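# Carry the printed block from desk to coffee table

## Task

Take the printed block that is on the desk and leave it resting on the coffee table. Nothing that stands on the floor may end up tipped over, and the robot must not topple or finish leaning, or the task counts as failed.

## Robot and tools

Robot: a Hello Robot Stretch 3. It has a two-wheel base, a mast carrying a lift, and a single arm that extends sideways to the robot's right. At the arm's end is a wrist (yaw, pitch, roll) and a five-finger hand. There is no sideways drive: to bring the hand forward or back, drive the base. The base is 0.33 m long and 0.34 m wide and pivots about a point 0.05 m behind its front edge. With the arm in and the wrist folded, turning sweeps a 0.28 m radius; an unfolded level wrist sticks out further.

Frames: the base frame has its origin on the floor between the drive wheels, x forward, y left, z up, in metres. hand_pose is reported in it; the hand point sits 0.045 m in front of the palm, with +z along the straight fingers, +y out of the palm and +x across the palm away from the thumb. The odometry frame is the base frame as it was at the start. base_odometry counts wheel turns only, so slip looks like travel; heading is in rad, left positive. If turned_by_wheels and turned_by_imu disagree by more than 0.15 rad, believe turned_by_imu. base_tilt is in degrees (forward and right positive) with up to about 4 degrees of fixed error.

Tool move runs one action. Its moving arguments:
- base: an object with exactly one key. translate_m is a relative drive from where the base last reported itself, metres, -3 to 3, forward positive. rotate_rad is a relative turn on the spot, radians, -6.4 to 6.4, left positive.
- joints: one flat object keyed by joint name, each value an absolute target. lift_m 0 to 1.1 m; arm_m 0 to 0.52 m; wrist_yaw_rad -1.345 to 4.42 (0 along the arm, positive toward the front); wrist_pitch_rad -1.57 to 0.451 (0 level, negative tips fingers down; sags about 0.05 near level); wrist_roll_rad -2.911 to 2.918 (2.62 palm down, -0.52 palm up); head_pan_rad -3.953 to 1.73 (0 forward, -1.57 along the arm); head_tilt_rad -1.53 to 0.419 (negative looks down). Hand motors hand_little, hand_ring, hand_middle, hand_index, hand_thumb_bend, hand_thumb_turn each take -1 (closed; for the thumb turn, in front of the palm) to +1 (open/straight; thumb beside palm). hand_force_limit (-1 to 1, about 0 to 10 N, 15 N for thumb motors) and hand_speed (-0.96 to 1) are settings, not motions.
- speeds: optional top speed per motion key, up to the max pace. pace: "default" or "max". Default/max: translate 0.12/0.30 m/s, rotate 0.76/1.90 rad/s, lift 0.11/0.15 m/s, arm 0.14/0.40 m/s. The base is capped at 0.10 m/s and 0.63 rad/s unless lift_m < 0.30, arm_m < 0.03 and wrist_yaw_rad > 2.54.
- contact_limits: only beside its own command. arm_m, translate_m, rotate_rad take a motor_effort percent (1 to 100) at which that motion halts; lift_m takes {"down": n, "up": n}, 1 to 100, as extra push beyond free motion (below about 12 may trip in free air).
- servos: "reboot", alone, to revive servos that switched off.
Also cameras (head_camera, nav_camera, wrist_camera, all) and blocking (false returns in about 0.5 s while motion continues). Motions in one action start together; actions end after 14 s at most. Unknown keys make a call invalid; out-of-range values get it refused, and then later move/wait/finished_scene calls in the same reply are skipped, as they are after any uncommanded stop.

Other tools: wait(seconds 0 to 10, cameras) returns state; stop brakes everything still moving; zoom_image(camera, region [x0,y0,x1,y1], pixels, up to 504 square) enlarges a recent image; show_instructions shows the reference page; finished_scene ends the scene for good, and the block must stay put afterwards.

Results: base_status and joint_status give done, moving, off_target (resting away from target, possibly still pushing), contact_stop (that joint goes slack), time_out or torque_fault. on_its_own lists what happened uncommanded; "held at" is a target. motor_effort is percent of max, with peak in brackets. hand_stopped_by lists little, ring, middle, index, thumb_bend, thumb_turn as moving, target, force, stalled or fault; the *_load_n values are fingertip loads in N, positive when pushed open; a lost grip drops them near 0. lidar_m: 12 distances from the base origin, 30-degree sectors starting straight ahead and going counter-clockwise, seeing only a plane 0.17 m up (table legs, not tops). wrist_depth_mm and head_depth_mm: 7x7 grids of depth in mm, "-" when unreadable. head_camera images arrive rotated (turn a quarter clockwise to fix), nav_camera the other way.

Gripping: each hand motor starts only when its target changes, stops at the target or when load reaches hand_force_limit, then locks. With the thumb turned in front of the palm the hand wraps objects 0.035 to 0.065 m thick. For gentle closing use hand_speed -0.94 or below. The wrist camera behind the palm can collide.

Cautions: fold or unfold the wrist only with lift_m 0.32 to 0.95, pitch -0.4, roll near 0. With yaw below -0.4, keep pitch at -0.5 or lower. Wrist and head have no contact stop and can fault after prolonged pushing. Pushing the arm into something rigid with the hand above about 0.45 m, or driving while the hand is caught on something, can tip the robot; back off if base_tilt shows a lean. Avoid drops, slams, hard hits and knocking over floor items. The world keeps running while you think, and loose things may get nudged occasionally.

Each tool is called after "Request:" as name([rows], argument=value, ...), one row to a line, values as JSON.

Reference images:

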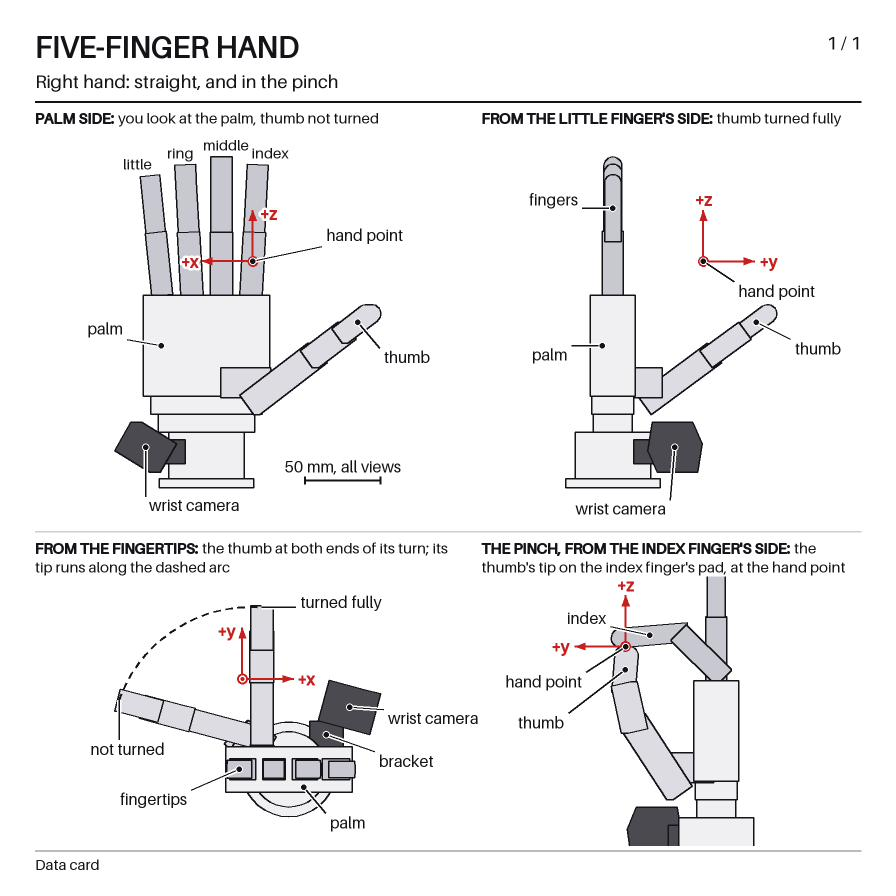

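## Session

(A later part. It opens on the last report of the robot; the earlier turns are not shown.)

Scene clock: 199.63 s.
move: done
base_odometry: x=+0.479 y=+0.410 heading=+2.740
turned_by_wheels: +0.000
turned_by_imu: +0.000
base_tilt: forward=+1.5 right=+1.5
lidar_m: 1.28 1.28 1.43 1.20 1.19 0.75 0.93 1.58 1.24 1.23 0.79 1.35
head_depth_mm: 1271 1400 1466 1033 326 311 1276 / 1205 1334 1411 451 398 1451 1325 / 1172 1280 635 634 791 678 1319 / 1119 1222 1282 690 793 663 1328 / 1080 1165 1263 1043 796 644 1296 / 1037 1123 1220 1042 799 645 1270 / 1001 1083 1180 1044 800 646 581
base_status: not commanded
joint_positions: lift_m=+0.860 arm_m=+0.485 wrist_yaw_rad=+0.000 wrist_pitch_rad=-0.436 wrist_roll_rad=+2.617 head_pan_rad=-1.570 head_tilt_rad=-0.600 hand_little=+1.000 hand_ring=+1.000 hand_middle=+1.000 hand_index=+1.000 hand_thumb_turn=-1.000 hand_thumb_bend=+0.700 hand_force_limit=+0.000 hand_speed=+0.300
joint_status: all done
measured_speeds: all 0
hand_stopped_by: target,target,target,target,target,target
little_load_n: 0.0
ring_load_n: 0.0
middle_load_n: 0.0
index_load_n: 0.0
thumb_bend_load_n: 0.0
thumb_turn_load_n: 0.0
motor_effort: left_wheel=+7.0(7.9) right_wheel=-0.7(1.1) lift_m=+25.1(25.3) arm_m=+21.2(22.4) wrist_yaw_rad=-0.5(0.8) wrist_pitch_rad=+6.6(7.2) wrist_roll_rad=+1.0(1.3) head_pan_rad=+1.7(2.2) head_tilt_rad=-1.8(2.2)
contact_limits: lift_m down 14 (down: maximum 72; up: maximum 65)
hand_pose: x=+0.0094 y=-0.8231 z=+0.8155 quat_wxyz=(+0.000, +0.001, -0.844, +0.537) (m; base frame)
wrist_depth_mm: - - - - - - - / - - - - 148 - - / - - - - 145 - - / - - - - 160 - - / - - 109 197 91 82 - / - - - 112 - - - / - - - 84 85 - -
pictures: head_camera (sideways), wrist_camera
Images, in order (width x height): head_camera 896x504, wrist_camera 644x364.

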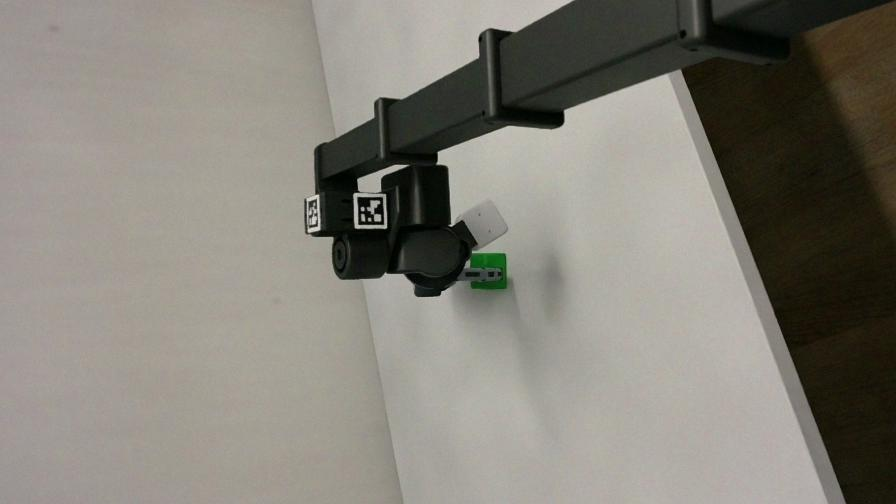

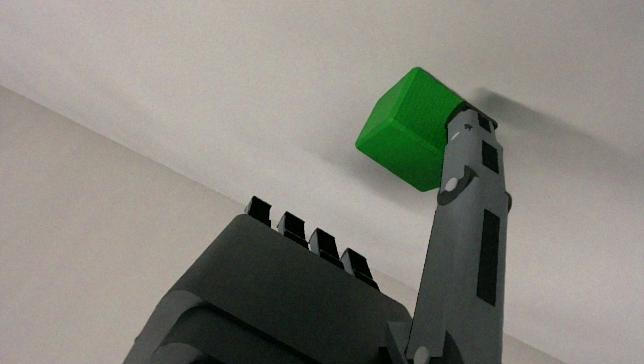

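Request:
move(joints={"hand_index": 0.45, "hand_middle": 0.45, "hand_speed": -0.3, "hand_force_limit": -0.4}, cameras=["wrist_camera","head_camera"])

Scene clock: 202.90 s.
move: done
base_odometry: x=+0.479 y=+0.410 heading=+2.740
turned_by_wheels: +0.000
turned_by_imu: +0.000
base_tilt: forward=+1.7 right=+1.4
lidar_m: 1.28 1.27 1.43 1.19 1.19 0.75 0.94 1.58 1.24 1.22 0.79 1.35
head_depth_mm: 1269 1399 1463 1029 326 310 1282 / 1220 1332 1406 451 397 1451 1322 / 1158 1266 633 634 795 679 1318 / 1127 1216 1285 690 793 661 1323 / 1070 1175 1262 1043 795 644 1298 / 1039 1122 1225 1044 795 643 1262 / 995 1078 1170 1055 800 644 581
base_status: not commanded
joint_positions: lift_m=+0.860 arm_m=+0.485 wrist_yaw_rad=+0.000 wrist_pitch_rad=-0.436 wrist_roll_rad=+2.618 head_pan_rad=-1.570 head_tilt_rad=-0.600 hand_little=+1.000 hand_ring=+1.000 hand_middle=+0.450 hand_index=+0.450 hand_thumb_turn=-1.000 hand_thumb_bend=+0.700 hand_force_limit=-0.400 hand_speed=-0.300
joint_status: all done
measured_speeds: all 0
hand_stopped_by: target,target,target,target,target,target
little_load_n: 0.0
ring_load_n: 0.0
middle_load_n: 0.0
index_load_n: 0.0
thumb_bend_load_n: 0.0
thumb_turn_load_n: 0.0
motor_effort: left_wheel=+7.3(7.6) right_wheel=-1.0(1.2) lift_m=+29.5(29.6) arm_m=+21.0(22.2) wrist_yaw_rad=-0.1(0.8) wrist_pitch_rad=+7.0(7.1) wrist_roll_rad=+0.9(1.2) head_pan_rad=+2.2(2.5) head_tilt_rad=-2.2(3.3)
contact_limits: lift_m down 14 (down: maximum 72; up: maximum 65)
hand_pose: x=+0.0094 y=-0.8231 z=+0.8155 quat_wxyz=(+0.000, +0.000, -0.844, +0.537) (m; base frame)
wrist_depth_mm: - - - - - - - / - - - - 148 - - / - - - - 145 - - / - - - - 160 - - / - - 110 180 183 82 - / - - - 112 - - - / - - - 84 85 - -
pictures: head_camera (sideways), wrist_camera
Images, in order (width x height): head_camera 896x504, wrist_camera 644x364.

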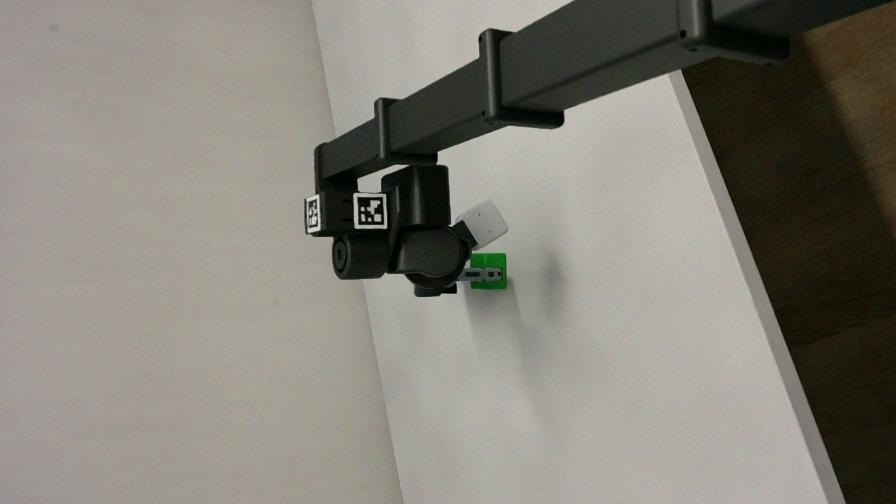

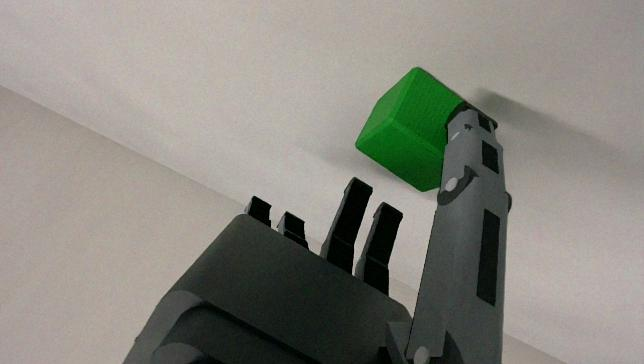

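Request:
move(joints={"hand_index": -0.3, "hand_middle": -0.3, "hand_speed": -0.9}, cameras=["wrist_camera","head_camera"])

Scene clock: 207.33 s.
move: off_target
base_odometry: x=+0.479 y=+0.410 heading=+2.740
turned_by_wheels: +0.000
turned_by_imu: +0.000
base_tilt: forward=+1.5 right=+1.5
lidar_m: 1.28 1.27 1.43 1.19 1.19 0.75 0.94 1.58 1.24 1.23 0.80 1.35
head_depth_mm: 1264 1388 1471 1036 326 310 1285 / 1223 1326 1409 451 397 1445 1324 / 1164 1273 633 633 789 678 1322 / 1121 1225 1285 688 794 659 1327 / 1078 1173 1268 1042 796 645 1299 / 1036 1125 1226 1044 799 644 1254 / 999 1079 1173 1046 799 645 581
base_status: not commanded
joint_positions: lift_m=+0.860 arm_m=+0.485 wrist_yaw_rad=+0.000 wrist_pitch_rad=-0.436 wrist_roll_rad=+2.618 head_pan_rad=-1.570 head_tilt_rad=-0.600 hand_little=+1.000 hand_ring=+1.000 hand_middle=-0.051 hand_index=-0.080 hand_thumb_turn=-1.000 hand_thumb_bend=+0.701 hand_force_limit=-0.400 hand_speed=-0.900
joint_status: hand_middle off_target (ended at -0.051, target -0.300); hand_index off_target (ended at -0.080, target -0.300); the others done
measured_speeds: all 0
hand_stopped_by: target,target,force,force,target,target
little_load_n: 0.0
ring_load_n: 0.0
middle_load_n: 3.0
index_load_n: 3.0
thumb_bend_load_n: 6.0
thumb_turn_load_n: -0.5
motor_effort: left_wheel=+6.6(7.8) right_wheel=-0.8(1.2) lift_m=+35.7(35.8) arm_m=+20.5(22.0) wrist_yaw_rad=-0.4(1.0) wrist_pitch_rad=+6.8(7.4) wrist_roll_rad=+0.8(1.3) head_pan_rad=+1.9(2.3) head_tilt_rad=-3.1(4.0)
contact_limits: lift_m down 14 (down: maximum 72; up: maximum 65)
hand_pose: x=+0.0095 y=-0.8231 z=+0.8155 quat_wxyz=(+0.000, +0.000, -0.844, +0.537) (m; base frame)
wrist_depth_mm: - - - - - - - / - - - - 140 - - / - - - - 137 - - / - - - - 167 - - / - - 110 165 167 82 - / - - - 108 154 - - / - - - 84 85 - -
pictures: head_camera (sideways), wrist_camera
Images, in order (width x height): head_camera 896x504, wrist_camera 644x364.

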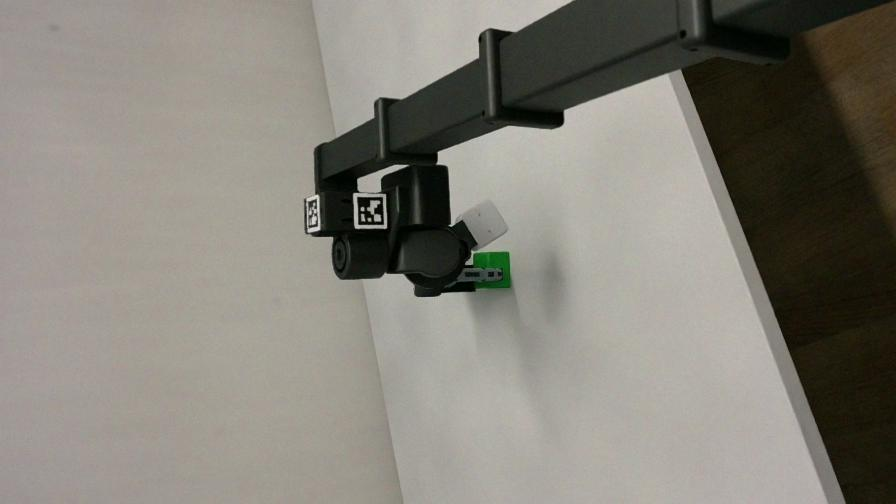

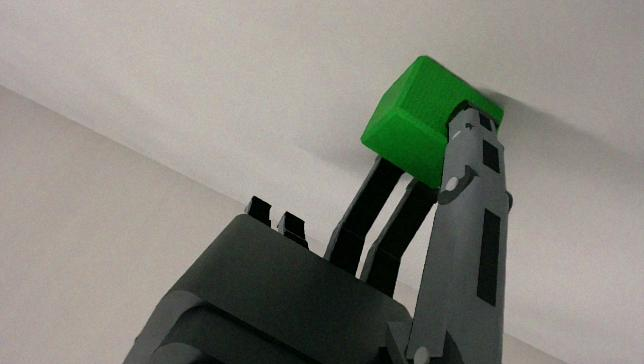

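Request:
move(joints={"hand_index": -0.5, "hand_middle": -0.5, "hand_speed": -0.92, "hand_force_limit": 0.0})

Request:
move(joints={"lift_m": 0.9}, speeds={"lift_m": 0.05}, cameras=["wrist_camera","head_camera"])

Scene clock: 210.97 s.
move: off_target
base_odometry: x=+0.479 y=+0.410 heading=+2.740
turned_by_wheels: +0.000
turned_by_imu: +0.000
base_tilt: forward=+1.4 right=+1.3
lidar_m: 1.28 1.27 1.42 1.20 1.19 0.75 0.94 1.58 1.24 1.23 0.79 1.35
head_depth_mm: 1270 1395 1451 1029 325 310 1279 / 1208 1327 1402 449 396 1452 1322 / 1169 1260 633 634 795 678 1323 / 1120 1223 1276 689 793 659 1320 / 1076 1173 1263 1039 799 646 1296 / 1041 1119 1222 1046 795 643 1266 / 1000 1084 1171 1049 800 645 579
base_status: not commanded
joint_positions: lift_m=+0.860 arm_m=+0.485 wrist_yaw_rad=+0.000 wrist_pitch_rad=-0.435 wrist_roll_rad=+2.618 head_pan_rad=-1.570 head_tilt_rad=-0.600 hand_little=+1.000 hand_ring=+1.000 hand_middle=-0.064 hand_index=-0.100 hand_thumb_turn=-1.000 hand_thumb_bend=+0.703 hand_force_limit=+0.000 hand_speed=-0.920
joint_status: hand_middle off_target (ended at -0.064, target -0.500); hand_index off_target (ended at -0.100, target -0.500); the others done
measured_speeds: all 0
hand_stopped_by: target,target,force,force,target,target
little_load_n: 0.0
ring_load_n: 0.0
middle_load_n: 4.5
index_load_n: 6.5
thumb_bend_load_n: 11.5
thumb_turn_load_n: -0.5
motor_effort: left_wheel=+7.1(7.5) right_wheel=-0.7(1.2) lift_m=+34.6(36.1) arm_m=+20.0(21.2) wrist_yaw_rad=-0.3(0.7) wrist_pitch_rad=+6.7(6.7) wrist_roll_rad=+1.2(1.3) head_pan_rad=+1.5(2.6) head_tilt_rad=-2.8(4.3)
contact_limits: lift_m down 14 (down: maximum 72; up: maximum 65)
hand_pose: x=+0.0095 y=-0.8233 z=+0.8158 quat_wxyz=(+0.000, +0.000, -0.843, +0.538) (m; base frame)
wrist_depth_mm: - - - - - - - / - - - - 139 - - / - - - - 137 - - / - - - - 167 - - / - - 109 165 165 82 - / - - - 107 153 - - / - - - 84 85 - -
pictures: none

Scene clock: 212.30 s.
move: done
base_odometry: x=+0.479 y=+0.410 heading=+2.740
turned_by_wheels: +0.000
turned_by_imu: +0.000
base_tilt: forward=+1.5 right=+1.4
lidar_m: 1.28 1.27 1.43 1.19 1.19 0.75 0.94 1.58 1.24 1.22 0.79 1.35
head_depth_mm: 1279 1388 1474 356 295 1485 1312 / 1206 1331 1380 386 766 1448 1308 / 1160 1283 580 990 792 680 1313 / 1115 1217 604 815 795 657 1316 / 1074 1164 1259 1040 798 647 1297 / 1036 1125 1215 1047 798 646 1268 / 1000 1080 1174 1044 800 645 582
base_status: not commanded
joint_positions: lift_m=+0.900 arm_m=+0.485 wrist_yaw_rad=+0.000 wrist_pitch_rad=-0.435 wrist_roll_rad=+2.618 head_pan_rad=-1.570 head_tilt_rad=-0.600 hand_little=+1.000 hand_ring=+1.000 hand_middle=-0.064 hand_index=-0.100 hand_thumb_turn=-1.000 hand_thumb_bend=+0.703 hand_force_limit=+0.000 hand_speed=-0.920
joint_status: all done
measured_speeds: all 0
hand_stopped_by: target,target,force,force,target,target
little_load_n: 0.0
ring_load_n: -0.5
middle_load_n: 4.0
index_load_n: 7.0
thumb_bend_load_n: 12.0
thumb_turn_load_n: -0.5
motor_effort: left_wheel=+7.0(7.5) right_wheel=-1.1(1.1) lift_m=+36.4(38.3) arm_m=+20.3(21.2) wrist_yaw_rad=-0.7(0.9) wrist_pitch_rad=+6.3(7.1) wrist_roll_rad=+1.3(1.3) head_pan_rad=+1.1(2.3) head_tilt_rad=-3.9(4.9)
hand_pose: x=+0.0095 y=-0.8232 z=+0.8557 quat_wxyz=(+0.000, +0.000, -0.843, +0.537) (m; base frame)
wrist_depth_mm: - - - - - - - / - - - - 139 - - / - - - - 138 - - / - - - - 166 - - / - - 110 165 165 82 - / - - - 107 154 - - / - - - 84 85 - -
pictures: head_camera (sideways), wrist_camera
Images, in order (width x height): head_camera 896x504, wrist_camera 644x364.

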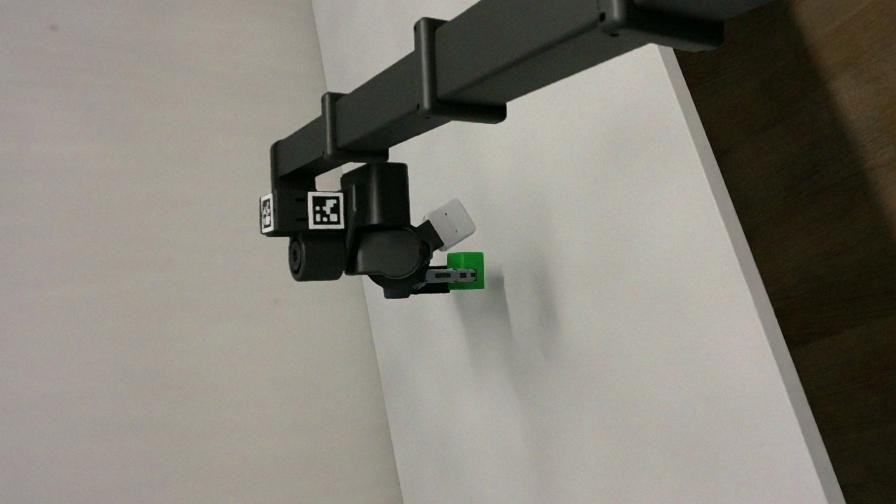

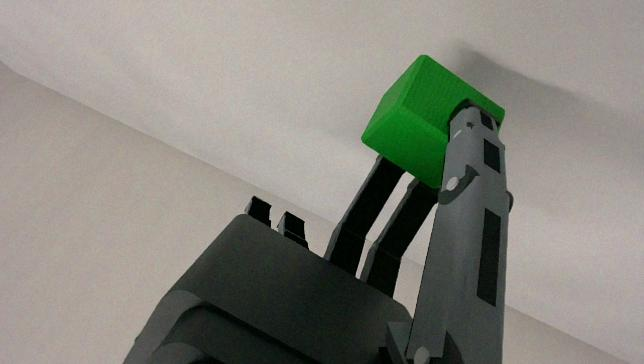

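Request:
move(joints={"lift_m": 0.96, "arm_m": 0.02})

Request:
move(base={"rotate_rad": -2.74}, joints={"head_pan_rad": -0.7, "head_tilt_rad": -0.5}, cameras=["all"])

Scene clock: 229.93 s.
move: done
base_odometry: x=+0.479 y=+0.410 heading=+2.740
turned_by_wheels: +0.000
turned_by_imu: -0.001
base_tilt: forward=+1.5 right=+1.4
lidar_m: 1.28 1.27 1.43 1.20 1.19 0.75 0.94 1.59 1.24 1.23 0.79 1.35
head_depth_mm: 1265 1393 1487 1034 - - - / 1216 1331 1402 1034 820 - - / 1158 1273 1361 1035 820 - - / 1116 1220 1309 1038 798 337 - / 1075 1162 1258 1039 799 629 1293 / 1040 1121 1218 1044 800 643 1272 / 1001 1080 1177 1049 797 646 582
base_status: not commanded
joint_positions: lift_m=+0.960 arm_m=+0.020 wrist_yaw_rad=+0.000 wrist_pitch_rad=-0.436 wrist_roll_rad=+2.618 head_pan_rad=-1.570 head_tilt_rad=-0.600 hand_little=+1.000 hand_ring=+1.000 hand_middle=-0.064 hand_index=-0.100 hand_thumb_turn=-1.000 hand_thumb_bend=+0.703 hand_force_limit=+0.000 hand_speed=-0.920
joint_status: all done
measured_speeds: all 0
hand_stopped_by: target,target,force,force,target,target
little_load_n: 0.0
ring_load_n: 0.0
middle_load_n: 4.0
index_load_n: 6.5
thumb_bend_load_n: 12.5
thumb_turn_load_n: -0.5
motor_effort: left_wheel=+6.9(7.5) right_wheel=-0.8(1.2) lift_m=+33.2(38.7) arm_m=-21.9(24.8) wrist_yaw_rad=-0.4(1.2) wrist_pitch_rad=+6.8(7.3) wrist_roll_rad=+1.1(1.3) head_pan_rad=+1.0(2.1) head_tilt_rad=-4.2(5.9)
hand_pose: x=+0.0095 y=-0.3581 z=+0.9156 quat_wxyz=(+0.000, +0.000, -0.844, +0.537) (m; base frame)
wrist_depth_mm: - - - - - - 890 / - - - - 139 - - / - - - - 137 - - / - - - - 166 - - / - - 111 165 165 82 - / - - - 107 155 - - / - - - 84 85 - -
pictures: none

Scene clock: 235.37 s.
move: done
base_odometry: x=+0.479 y=+0.410 heading=+0.000
turned_by_wheels: -2.740
turned_by_imu: -2.749
base_tilt: forward=+1.5 right=+1.3
lidar_m: 1.58 1.24 1.24 0.80 1.29 1.30 1.28 1.38 1.21 1.19 0.75 0.82
head_depth_mm: 3499 3766 3894 1148 1299 1311 1348 / 3283 3517 3758 1192 1258 1133 1311 / 2978 3195 3298 1201 872 993 1193 / 2760 2934 3033 1196 1315 1215 1316 / 2552 2713 2746 1268 1418 1524 1429 / 2393 2506 2704 2700 2089 1688 1419 / 2238 2378 2555 2668 2209 1751 1423
base_status: done
joint_positions: lift_m=+0.960 arm_m=+0.020 wrist_yaw_rad=+0.000 wrist_pitch_rad=-0.436 wrist_roll_rad=+2.618 head_pan_rad=-0.699 head_tilt_rad=-0.500 hand_little=+1.000 hand_ring=+1.000 hand_middle=-0.064 hand_index=-0.100 hand_thumb_turn=-1.000 hand_thumb_bend=+0.703 hand_force_limit=+0.000 hand_speed=-0.920
joint_status: all done
measured_speeds: all 0
hand_stopped_by: target,target,force,force,target,target
little_load_n: 0.0
ring_load_n: 0.0
middle_load_n: 4.0
index_load_n: 6.5
thumb_bend_load_n: 12.0
thumb_turn_load_n: -0.5
motor_effort: left_wheel=+7.0(13.6) right_wheel=-7.6(11.0) lift_m=+28.9(33.2) arm_m=-21.5(23.6) wrist_yaw_rad=-0.3(1.0) wrist_pitch_rad=+6.6(7.2) wrist_roll_rad=+1.0(1.3) head_pan_rad=-5.4(6.0) head_tilt_rad=+3.5(7.3)
hand_pose: x=+0.0095 y=-0.3581 z=+0.9156 quat_wxyz=(+0.000, +0.000, -0.844, +0.537) (m; base frame)
wrist_depth_mm: 887 - - - - - 893 / - - - - 139 - 879 / 836 - - - 137 - - / - 889 - - 166 96 - / - - 111 166 164 86 - / - - - 108 154 - - / - - - 84 85 - 485
pictures: head_camera (sideways), nav_camera (sideways), wrist_camera
Images, in order (width x height): head_camera 896x504, nav_camera 672x504, wrist_camera 644x364.

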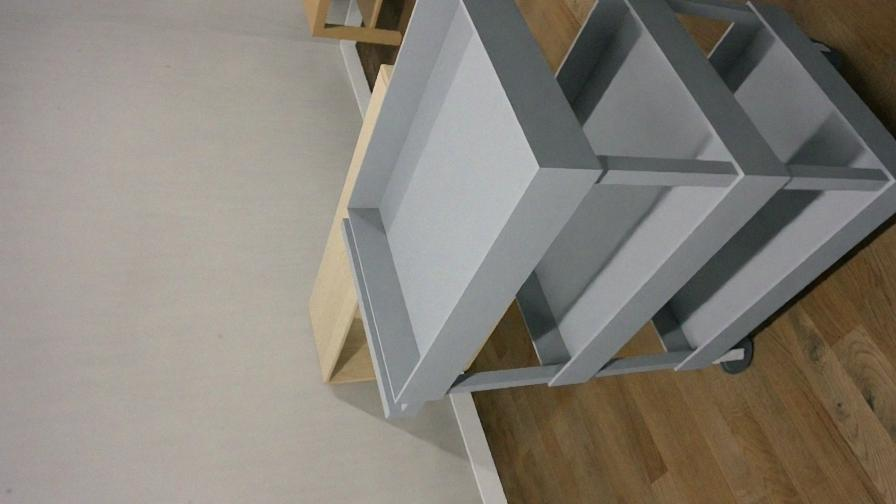

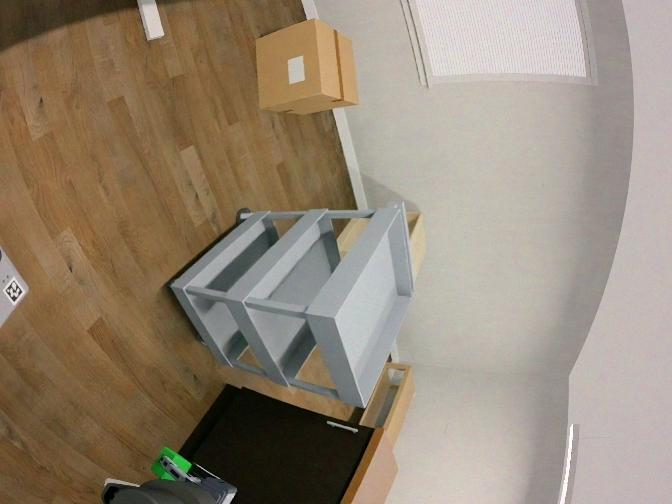

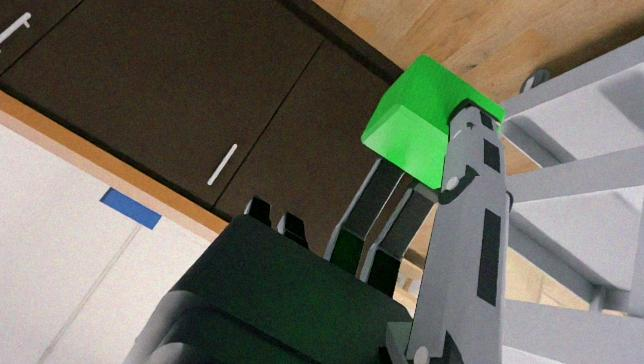

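Request:
zoom_image(camera="nav_camera", region=[300, 190, 500, 470])

Request:
zoom_image(camera="head_camera", region=[250, 0, 600, 450])

Scaled by 1.800 from the camera's 672x504 image, which has a finer 792x594 frame.

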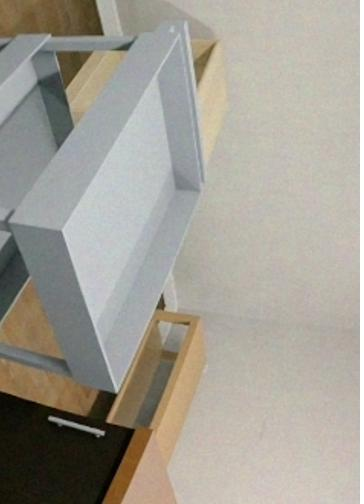

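Scaled by 1.120 from the camera's 896x504 image, which has a finer 1280x720 frame.

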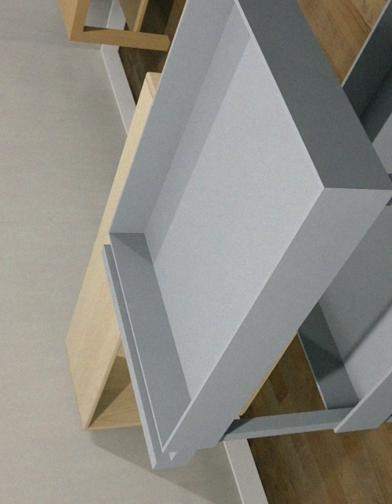

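Request:
move(base={"rotate_rad": -0.1}, joints={"lift_m": 1.02})

Request:
move(base={"translate_m": 1.05}, joints={"head_pan_rad": -1.1, "head_tilt_rad": -0.45}, cameras=["head_camera","nav_camera"])

Scene clock: 260.40 s.
move: done
base_odometry: x=+0.479 y=+0.410 heading=-0.100
turned_by_wheels: -0.100
turned_by_imu: -0.100
base_tilt: forward=+1.6 right=+1.4
lidar_m: 1.58 1.24 1.27 1.22 0.80 1.33 1.27 1.30 1.24 1.19 0.76 0.75
head_depth_mm: 3449 3670 3740 2630 2111 1609 1400 / 3584 3872 - 1173 1323 1394 1337 / 3301 3545 3775 1195 1256 1135 1280 / 2965 3189 3369 1207 883 1000 1171 / 2749 2935 2963 1216 1309 1224 1348 / 2550 2661 2741 1287 1412 1524 1426 / 2359 2497 2629 1301 2165 1748 1413
base_status: done
joint_positions: lift_m=+1.020 arm_m=+0.020 wrist_yaw_rad=+0.000 wrist_pitch_rad=-0.436 wrist_roll_rad=+2.618 head_pan_rad=-0.700 head_tilt_rad=-0.500 hand_little=+1.000 hand_ring=+1.000 hand_middle=-0.064 hand_index=-0.100 hand_thumb_turn=-1.000 hand_thumb_bend=+0.703 hand_force_limit=+0.000 hand_speed=-0.920
joint_status: all done
measured_speeds: all 0
hand_stopped_by: target,target,force,force,target,target
little_load_n: 0.0
ring_load_n: 0.0
middle_load_n: 4.5
index_load_n: 6.5
thumb_bend_load_n: 12.0
thumb_turn_load_n: -0.5
motor_effort: left_wheel=+6.6(12.0) right_wheel=-7.6(11.4) lift_m=+35.7(38.3) arm_m=-15.3(17.8) wrist_yaw_rad=-0.5(1.0) wrist_pitch_rad=+6.2(7.0) wrist_roll_rad=+1.0(1.3) head_pan_rad=-4.9(5.5) head_tilt_rad=+4.7(5.7)
hand_pose: x=+0.0094 y=-0.3581 z=+0.9755 quat_wxyz=(+0.000, +0.000, -0.844, +0.537) (m; base frame)
wrist_depth_mm: - - - - - - 960 / 931 - - - 140 - - / - - - - 137 - - / - - - - 167 96 - / - - 111 165 166 893 - / - - - 108 154 - - / - - - 84 85 691 -
pictures: none

Scene clock: 272.03 s.
move: done
base_odometry: x=+1.524 y=+0.306 heading=-0.099
turned_by_wheels: +0.000
turned_by_imu: +0.001
base_tilt: forward=+1.4 right=+1.4
lidar_m: 0.54 0.64 1.30 0.78 1.28 1.48 2.31 1.69 0.54 0.52 1.48 1.50
head_depth_mm: 2997 3166 3337 3072 921 706 861 / 3084 3279 3397 3240 1390 638 1379 / 3204 3384 3638 3141 1674 1663 1475 / 3154 3380 3587 3431 1762 1706 1486 / 2687 2763 2907 1865 1735 1760 1472 / 2244 2342 2450 2000 1944 1831 1480 / 1956 2021 2096 2014 2004 1851 1493
base_status: done
joint_positions: lift_m=+1.020 arm_m=+0.020 wrist_yaw_rad=+0.000 wrist_pitch_rad=-0.436 wrist_roll_rad=+2.618 head_pan_rad=-1.100 head_tilt_rad=-0.449 hand_little=+1.000 hand_ring=+1.000 hand_middle=-0.064 hand_index=-0.100 hand_thumb_turn=-1.000 hand_thumb_bend=+0.703 hand_force_limit=+0.000 hand_speed=-0.920
joint_status: all done
measured_speeds: all 0
hand_stopped_by: target,target,force,force,target,target
little_load_n: 0.0
ring_load_n: 0.0
middle_load_n: 4.0
index_load_n: 6.5
thumb_bend_load_n: 12.5
thumb_turn_load_n: 0.0
motor_effort: left_wheel=+7.6(12.2) right_wheel=-0.6(6.8) lift_m=+24.9(36.1) arm_m=-1.5(16.4) wrist_yaw_rad=-0.3(1.4) wrist_pitch_rad=+6.4(7.3) wrist_roll_rad=+0.9(1.3) head_pan_rad=+4.2(6.8) head_tilt_rad=+0.1(7.4)
hand_pose: x=+0.0094 y=-0.3581 z=+0.9755 quat_wxyz=(+0.000, +0.000, -0.844, +0.537) (m; base frame)
wrist_depth_mm: - - - 362 - - 912 / - - - - 139 - - / - - - - 137 - - / - - - - 166 - - / - - 111 164 165 - - / - - - 107 154 - - / - - - 84 85 - -
pictures: head_camera (sideways), nav_camera (sideways)
Images, in order (width x height): head_camera 896x504, nav_camera 672x504.

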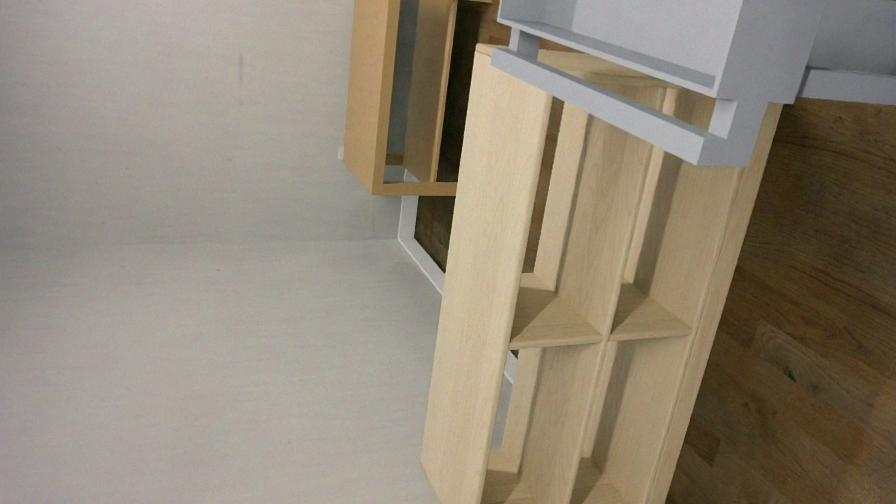

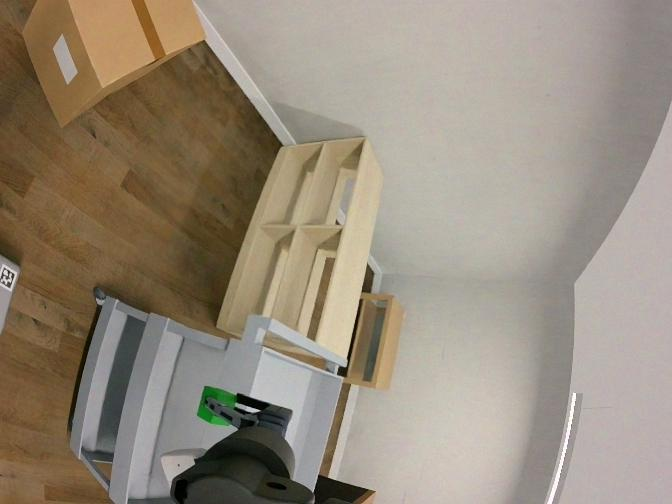

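Request:
move(joints={"head_pan_rad": -1.75, "head_tilt_rad": -0.35}, pace="max", cameras=["head_camera","nav_camera"])

Request:
move(joints={"head_pan_rad": -1.3, "head_tilt_rad": -0.25}, pace="max", cameras=["head_camera","nav_camera"])

Scene clock: 291.43 s.
move: done
base_odometry: x=+1.524 y=+0.306 heading=-0.099
turned_by_wheels: +0.000
turned_by_imu: +0.000
base_tilt: forward=+1.5 right=+1.4
lidar_m: 0.55 0.64 1.30 0.78 1.28 1.48 2.31 1.69 0.54 0.52 1.48 1.49
head_depth_mm: 3489 3681 3003 1358 1373 - - / 3399 3536 3702 1367 - - - / 3297 3474 3696 1638 - - - / 3240 3363 3503 3668 1035 - - / 3187 3280 3418 3574 1025 - - / 3085 3180 3384 3512 1009 856 297 / 3003 3106 3312 3406 2897 790 568
base_status: not commanded
joint_positions: lift_m=+1.020 arm_m=+0.020 wrist_yaw_rad=+0.000 wrist_pitch_rad=-0.436 wrist_roll_rad=+2.618 head_pan_rad=-1.754 head_tilt_rad=-0.354 hand_little=+1.000 hand_ring=+1.000 hand_middle=-0.064 hand_index=-0.100 hand_thumb_turn=-1.000 hand_thumb_bend=+0.703 hand_force_limit=+0.000 hand_speed=-0.920
joint_status: all done
measured_speeds: all 0
hand_stopped_by: target,target,force,force,target,target
little_load_n: 0.0
ring_load_n: 0.0
middle_load_n: 4.0
index_load_n: 6.5
thumb_bend_load_n: 12.5
thumb_turn_load_n: -0.5
motor_effort: left_wheel=+7.3(8.0) right_wheel=-1.0(1.1) lift_m=+24.5(24.5) arm_m=+2.7(3.0) wrist_yaw_rad=+0.2(0.9) wrist_pitch_rad=+6.7(7.0) wrist_roll_rad=+1.1(1.3) head_pan_rad=-4.2(6.8) head_tilt_rad=+6.3(8.0)
hand_pose: x=+0.0094 y=-0.3581 z=+0.9755 quat_wxyz=(+0.000, +0.000, -0.844, +0.537) (m; base frame)
wrist_depth_mm: - - - 364 - - 918 / - - - - 140 - - / - - - - 137 - - / - - - - 166 - - / - - 111 165 165 - - / - - - 108 154 - - / - - - 84 85 - -
pictures: head_camera (sideways), nav_camera (sideways)
Images, in order (width x height): head_camera 896x504, nav_camera 672x504.

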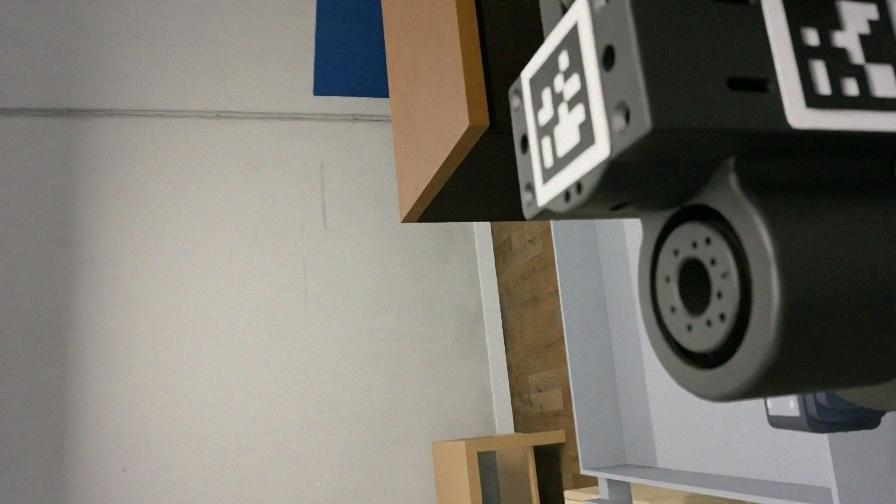

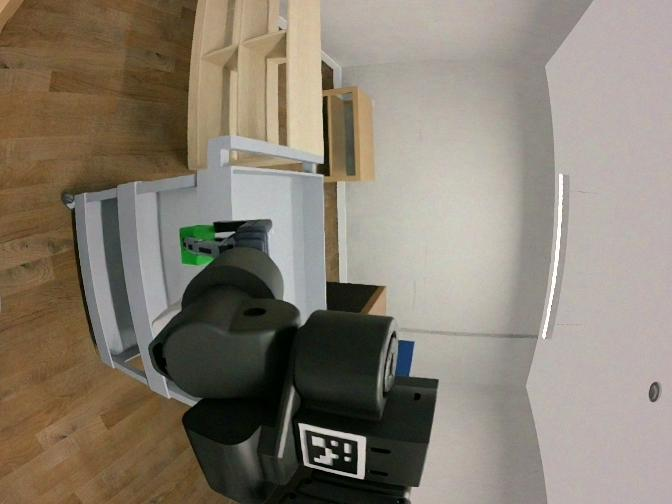

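Scene clock: 292.20 s.
move: done
base_odometry: x=+1.524 y=+0.306 heading=-0.099
turned_by_wheels: +0.000
turned_by_imu: +0.000
base_tilt: forward=+1.5 right=+1.3
lidar_m: 0.54 0.64 1.30 0.79 1.28 1.48 2.31 1.69 0.54 0.52 1.48 1.49
head_depth_mm: 3052 3128 3334 3331 3458 936 706 / 3134 3175 3387 3479 3241 947 711 / 3188 3327 3437 3476 3192 961 700 / 3211 3422 3430 3579 3209 1509 694 / 3144 3472 3602 3729 3278 1585 1607 / 3069 3473 3582 3521 3349 1593 1601 / 2675 2810 2843 2872 2710 1554 1570
base_status: not commanded
joint_positions: lift_m=+1.020 arm_m=+0.020 wrist_yaw_rad=+0.000 wrist_pitch_rad=-0.436 wrist_roll_rad=+2.618 head_pan_rad=-1.303 head_tilt_rad=-0.250 hand_little=+1.000 hand_ring=+1.000 hand_middle=-0.064 hand_index=-0.100 hand_thumb_turn=-1.000 hand_thumb_bend=+0.703 hand_force_limit=+0.000 hand_speed=-0.920
joint_status: all done
measured_speeds: all 0
hand_stopped_by: target,target,force,force,target,target
little_load_n: 0.0
ring_load_n: 0.0
middle_load_n: 4.0
index_load_n: 6.5
thumb_bend_load_n: 12.0
thumb_turn_load_n: -0.5
motor_effort: left_wheel=+7.5(7.7) right_wheel=-1.1(1.1) lift_m=+24.5(24.7) arm_m=+3.1(4.0) wrist_yaw_rad=-0.3(0.6) wrist_pitch_rad=+6.7(7.2) wrist_roll_rad=+1.1(1.3) head_pan_rad=+3.6(5.0) head_tilt_rad=+5.7(11.1)
hand_pose: x=+0.0094 y=-0.3581 z=+0.9755 quat_wxyz=(+0.000, +0.000, -0.844, +0.537) (m; base frame)
wrist_depth_mm: - - - 366 - - 927 / - - - - 139 - - / - - - - 137 - - / - - - - 165 - - / - - 112 165 166 - - / - - - 108 155 - - / - - - 84 85 - -
pictures: head_camera (sideways), nav_camera (sideways)
Images, in order (width x height): head_camera 896x504, nav_camera 672x504.

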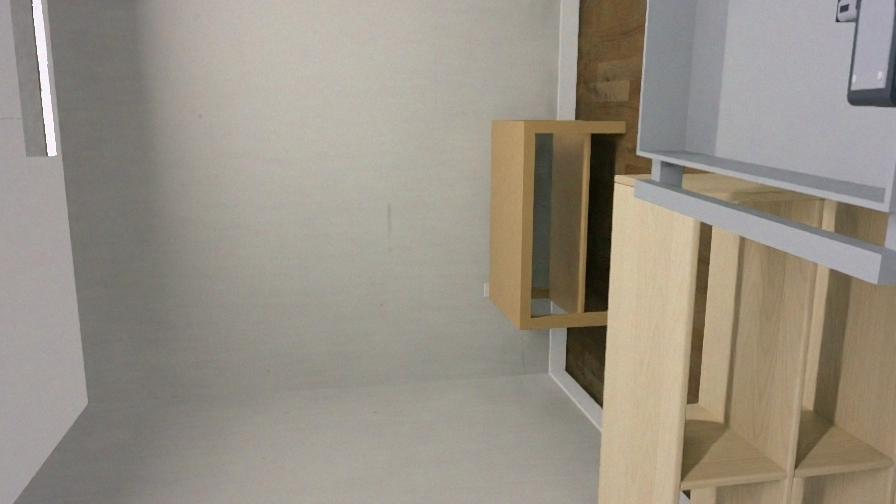

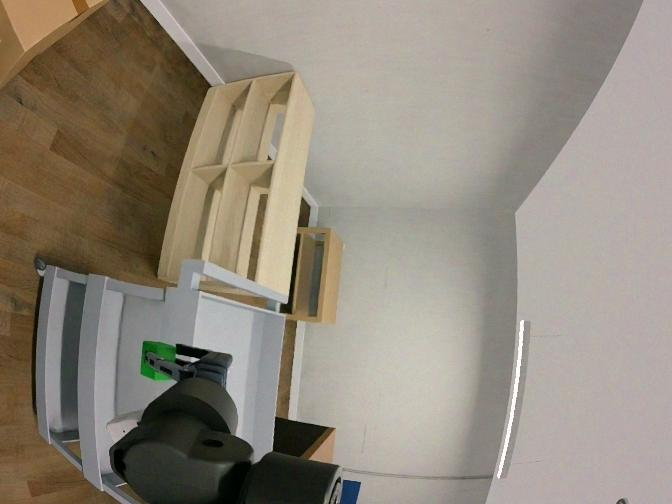

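Request:
move(base={"rotate_rad": 0.38}, joints={"lift_m": 1.1, "head_pan_rad": -0.6, "head_tilt_rad": -0.55})

Request:
move(base={"translate_m": -1.11}, cameras=["head_camera","nav_camera"])

Scene clock: 307.67 s.
move: done
base_odometry: x=+1.524 y=+0.306 heading=+0.280
turned_by_wheels: +0.380
turned_by_imu: +0.380
base_tilt: forward=+1.6 right=+1.3
lidar_m: 0.59 1.37 0.78 1.25 1.48 2.31 2.03 0.57 0.52 0.53 1.58 0.54
head_depth_mm: 1374 1488 1626 1791 1958 1635 1352 / 1324 1442 1562 1734 1893 1642 1358 / 1297 1406 1543 1674 1860 1646 1358 / 1261 1366 1474 1607 1782 1554 1309 / 1237 1326 1426 1554 1729 1108 921 / 1186 1279 1382 1505 1680 1112 923 / 1160 1253 1349 1475 1598 1119 921
base_status: done
joint_positions: lift_m=+1.100 arm_m=+0.020 wrist_yaw_rad=+0.000 wrist_pitch_rad=-0.436 wrist_roll_rad=+2.618 head_pan_rad=-0.584 head_tilt_rad=-0.548 hand_little=+1.000 hand_ring=+1.000 hand_middle=-0.064 hand_index=-0.100 hand_thumb_turn=-1.000 hand_thumb_bend=+0.703 hand_force_limit=+0.000 hand_speed=-0.920
joint_status: all done
measured_speeds: all 0
hand_stopped_by: target,target,force,force,target,target
little_load_n: 0.0
ring_load_n: 0.0
middle_load_n: 4.0
index_load_n: 6.5
thumb_bend_load_n: 12.5
thumb_turn_load_n: -0.5
motor_effort: left_wheel=-7.6(12.0) right_wheel=+5.7(9.4) lift_m=+36.9(38.3) arm_m=+8.1(8.8) wrist_yaw_rad=-0.5(0.9) wrist_pitch_rad=+6.4(7.3) wrist_roll_rad=+1.2(1.3) head_pan_rad=-2.4(5.3) head_tilt_rad=-4.1(5.8)
hand_pose: x=+0.0094 y=-0.3581 z=+1.0555 quat_wxyz=(+0.000, +0.000, -0.844, +0.537) (m; base frame)
wrist_depth_mm: - - - 400 - - - / - - 609 - 140 - - / - - - - 138 - - / - - - - 166 - - / - - 111 165 165 - - / - - - 107 155 - - / - - - 84 85 - -
pictures: none

Scene clock: 319.87 s.
move: done
base_odometry: x=+0.457 y=-0.001 heading=+0.280
turned_by_wheels: +0.000
turned_by_imu: -0.003
base_tilt: forward=+1.5 right=+1.4
lidar_m: 1.60 1.52 1.62 1.19 1.42 1.28 1.31 0.87 0.79 0.79 0.57 0.53
head_depth_mm: 2428 2604 2778 1021 794 1041 930 / 2363 2544 2209 1074 800 1015 913 / 2275 2452 2411 1080 801 985 886 / 2187 2401 2501 1080 801 692 814 / 2162 2324 2504 1085 1233 1376 1336 / 2109 2249 2414 2554 2082 1665 1370 / 2051 2197 2352 2500 2079 1657 1362
base_status: done
joint_positions: lift_m=+1.100 arm_m=+0.020 wrist_yaw_rad=+0.000 wrist_pitch_rad=-0.436 wrist_roll_rad=+2.618 head_pan_rad=-0.600 head_tilt_rad=-0.550 hand_little=+1.000 hand_ring=+1.000 hand_middle=-0.064 hand_index=-0.100 hand_thumb_turn=-1.000 hand_thumb_bend=+0.703 hand_force_limit=+0.000 hand_speed=-0.920
joint_status: not commanded
measured_speeds: all 0
hand_stopped_by: target,target,force,force,target,target
little_load_n: 0.0
ring_load_n: 0.0
middle_load_n: 4.5
index_load_n: 6.5
thumb_bend_load_n: 12.0
thumb_turn_load_n: -0.5
motor_effort: left_wheel=-3.9(10.5) right_wheel=-2.5(7.4) lift_m=+34.7(37.0) arm_m=+15.6(15.8) wrist_yaw_rad=-0.6(1.0) wrist_pitch_rad=+6.5(7.3) wrist_roll_rad=+1.2(1.3) head_pan_rad=-4.9(5.9) head_tilt_rad=-4.6(5.5)
hand_pose: x=+0.0094 y=-0.3581 z=+1.0555 quat_wxyz=(+0.000, +0.000, -0.844, +0.537) (m; base frame)
wrist_depth_mm: 566 489 - - - - - / - 590 540 - 139 - - / - 934 602 - 137 640 - / - - 908 663 166 524 458 / - - 112 166 165 84 449 / - - - 107 153 - - / - - - 84 85 - -
pictures: head_camera (sideways), nav_camera (sideways)
Images, in order (width x height): head_camera 896x504, nav_camera 672x504.

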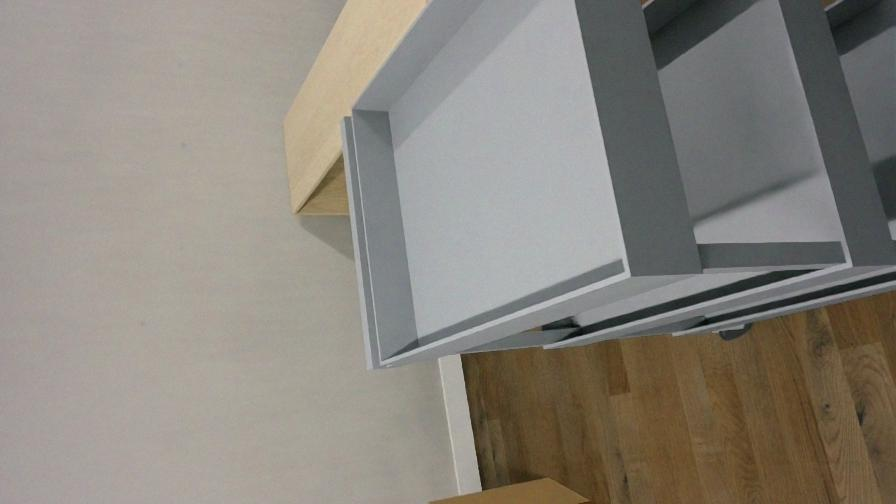

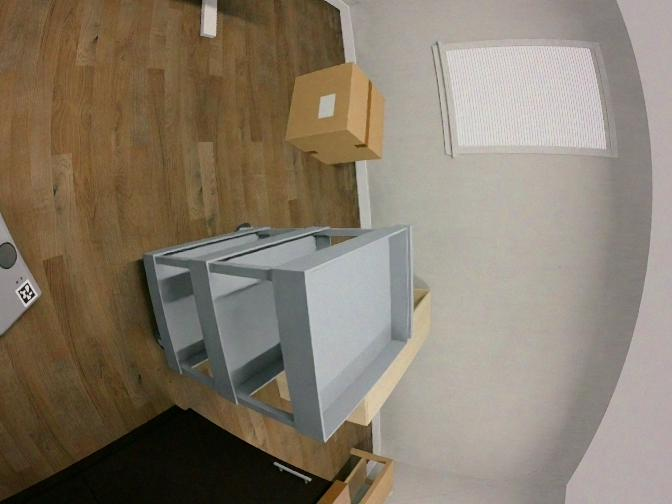

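Request:
move(base={"rotate_rad": -1.85})

Request:
move(base={"translate_m": 0.43})

Request:
move(base={"rotate_rad": 1.57}, joints={"head_pan_rad": 0.0, "head_tilt_rad": -0.8}, cameras=["head_camera","nav_camera"])

Scene clock: 328.17 s.
move: done
base_odometry: x=+0.457 y=-0.001 heading=-1.569
turned_by_wheels: -1.850
turned_by_imu: -1.857
base_tilt: forward=+1.5 right=+1.4
lidar_m: 0.78 0.66 0.53 0.79 1.52 1.52 1.19 1.70 1.30 1.28 1.02 0.80
head_depth_mm: 1463 1551 1242 1253 1423 1582 1356 / 1617 1738 1253 1142 1280 1513 1360 / 1819 1949 1260 1056 1174 1324 1365 / 2090 2316 1266 970 1079 1202 1334 / 2444 2693 1277 930 1001 1101 1269 / 2840 3066 1275 883 930 1018 1131 / 2753 2793 1294 840 868 950 1040
base_status: done
joint_positions: lift_m=+1.100 arm_m=+0.020 wrist_yaw_rad=+0.000 wrist_pitch_rad=-0.436 wrist_roll_rad=+2.618 head_pan_rad=-0.600 head_tilt_rad=-0.550 hand_little=+1.000 hand_ring=+1.000 hand_middle=-0.064 hand_index=-0.100 hand_thumb_turn=-1.000 hand_thumb_bend=+0.703 hand_force_limit=+0.000 hand_speed=-0.920
joint_status: not commanded
measured_speeds: all 0
hand_stopped_by: target,target,force,force,target,target
little_load_n: 0.0
ring_load_n: 0.0
middle_load_n: 4.0
index_load_n: 6.5
thumb_bend_load_n: 12.0
thumb_turn_load_n: -0.5
motor_effort: left_wheel=+8.7(11.9) right_wheel=-6.1(11.3) lift_m=+33.3(34.2) arm_m=+9.9(18.1) wrist_yaw_rad=+0.1(0.8) wrist_pitch_rad=+7.0(7.2) wrist_roll_rad=+1.0(1.3) head_pan_rad=-4.5(5.7) head_tilt_rad=-3.3(4.7)
hand_pose: x=+0.0094 y=-0.3581 z=+1.0555 quat_wxyz=(+0.000, +0.000, -0.844, +0.537) (m; base frame)
wrist_depth_mm: - - - - - - - / - - - - 140 - - / - - - - 137 - - / - - - - 165 - - / - 935 110 166 165 - - / - - - 107 154 - - / - - - 84 85 866 695
pictures: none

Scene clock: 333.57 s.
move: done
base_odometry: x=+0.458 y=-0.431 heading=-1.569
turned_by_wheels: +0.000
turned_by_imu: +0.000
base_tilt: forward=+1.6 right=+1.3
lidar_m: 0.36 0.39 0.48 0.47 0.51 1.84 1.61 1.73 1.36 1.05 0.47 0.37
head_depth_mm: 1508 1599 1246 815 612 693 831 / 1686 1787 1771 825 612 620 720 / 1888 2015 2072 826 613 535 639 / 2172 2342 2488 828 617 504 574 / 2483 2731 2934 827 618 489 521 / 2486 2610 1888 833 618 492 445 / 2380 2460 1971 841 621 493 421
base_status: done
joint_positions: lift_m=+1.100 arm_m=+0.020 wrist_yaw_rad=+0.000 wrist_pitch_rad=-0.436 wrist_roll_rad=+2.618 head_pan_rad=-0.600 head_tilt_rad=-0.550 hand_little=+1.000 hand_ring=+1.000 hand_middle=-0.064 hand_index=-0.100 hand_thumb_turn=-1.000 hand_thumb_bend=+0.703 hand_force_limit=+0.000 hand_speed=-0.920
joint_status: not commanded
measured_speeds: all 0
hand_stopped_by: target,target,force,force,target,target
little_load_n: 0.0
ring_load_n: 0.0
middle_load_n: 4.0
index_load_n: 6.5
thumb_bend_load_n: 12.5
thumb_turn_load_n: -0.5
motor_effort: left_wheel=+5.3(11.1) right_wheel=+0.0(6.8) lift_m=+32.0(33.5) arm_m=-12.5(12.9) wrist_yaw_rad=-1.1(1.1) wrist_pitch_rad=+6.5(7.5) wrist_roll_rad=+0.9(1.3) head_pan_rad=-4.9(5.8) head_tilt_rad=-2.1(4.2)
hand_pose: x=+0.0094 y=-0.3581 z=+1.0555 quat_wxyz=(+0.000, +0.000, -0.844, +0.537) (m; base frame)
wrist_depth_mm: - - - - - - - / - - - - 140 766 - / - - - - 138 - - / - - - - 167 - - / - - 111 167 165 86 388 / - - - 108 154 567 456 / - - - 84 85 822 619
pictures: none

Scene clock: 337.17 s.
move: done
base_odometry: x=+0.458 y=-0.431 heading=+0.000
turned_by_wheels: +1.570
turned_by_imu: +1.576
base_tilt: forward=+1.5 right=+1.3
lidar_m: 0.47 0.50 1.84 1.62 1.75 1.37 1.10 0.48 0.37 0.36 0.39 0.47
head_depth_mm: 2074 1787 1818 1571 1559 1363 1190 / 2130 2256 907 710 685 1283 1166 / 2135 1063 911 726 961 905 1127 / 2161 1073 910 728 964 920 1130 / 2155 1082 908 731 958 917 1137 / 2149 1086 912 730 962 921 1154 / 2175 2343 857 730 896 946 1187
base_status: done
joint_positions: lift_m=+1.100 arm_m=+0.020 wrist_yaw_rad=+0.000 wrist_pitch_rad=-0.436 wrist_roll_rad=+2.618 head_pan_rad=+0.003 head_tilt_rad=-0.803 hand_little=+1.000 hand_ring=+1.000 hand_middle=-0.064 hand_index=-0.100 hand_thumb_turn=-1.000 hand_thumb_bend=+0.703 hand_force_limit=+0.000 hand_speed=-0.920
joint_status: all done
measured_speeds: all 0
hand_stopped_by: target,target,force,force,target,target
little_load_n: 0.0
ring_load_n: 0.0
middle_load_n: 4.0
index_load_n: 6.5
thumb_bend_load_n: 12.0
thumb_turn_load_n: -0.5
motor_effort: left_wheel=-8.1(12.1) right_wheel=+5.6(11.0) lift_m=+31.7(32.5) arm_m=-22.3(23.7) wrist_yaw_rad=-0.1(1.1) wrist_pitch_rad=+6.5(7.2) wrist_roll_rad=+1.0(1.3) head_pan_rad=+0.1(6.3) head_tilt_rad=-0.5(8.5)
hand_pose: x=+0.0094 y=-0.3581 z=+1.0555 quat_wxyz=(+0.000, +0.000, -0.844, +0.537) (m; base frame)
wrist_depth_mm: 591 441 346 289 246 216 215 / - 584 441 353 141 247 224 / - - 596 463 138 276 250 / - - - 620 165 330 294 / - - 111 166 164 383 357 / - - - 107 154 595 457 / - - - 84 85 - -
pictures: head_camera (sideways), nav_camera (sideways)
Images, in order (width x height): head_camera 896x504, nav_camera 672x504.

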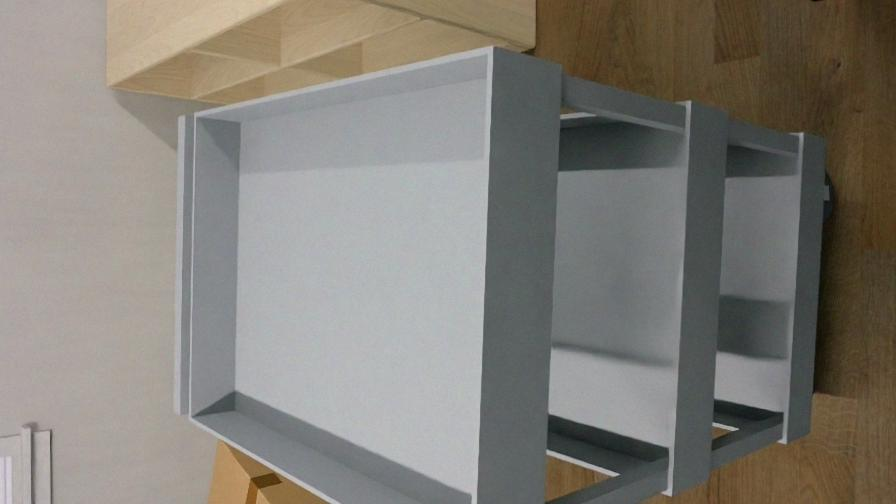

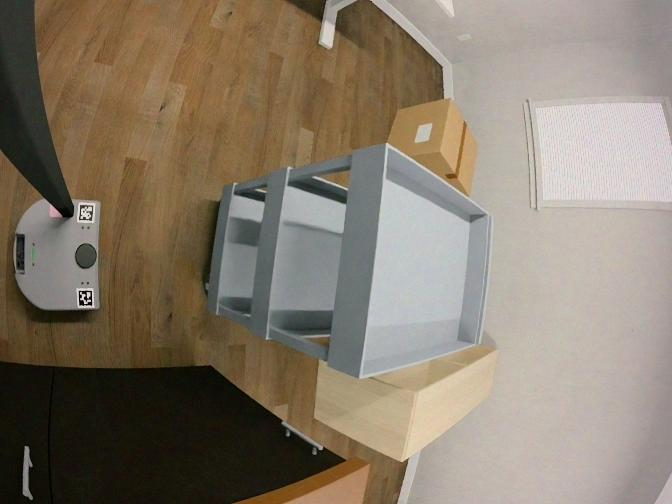

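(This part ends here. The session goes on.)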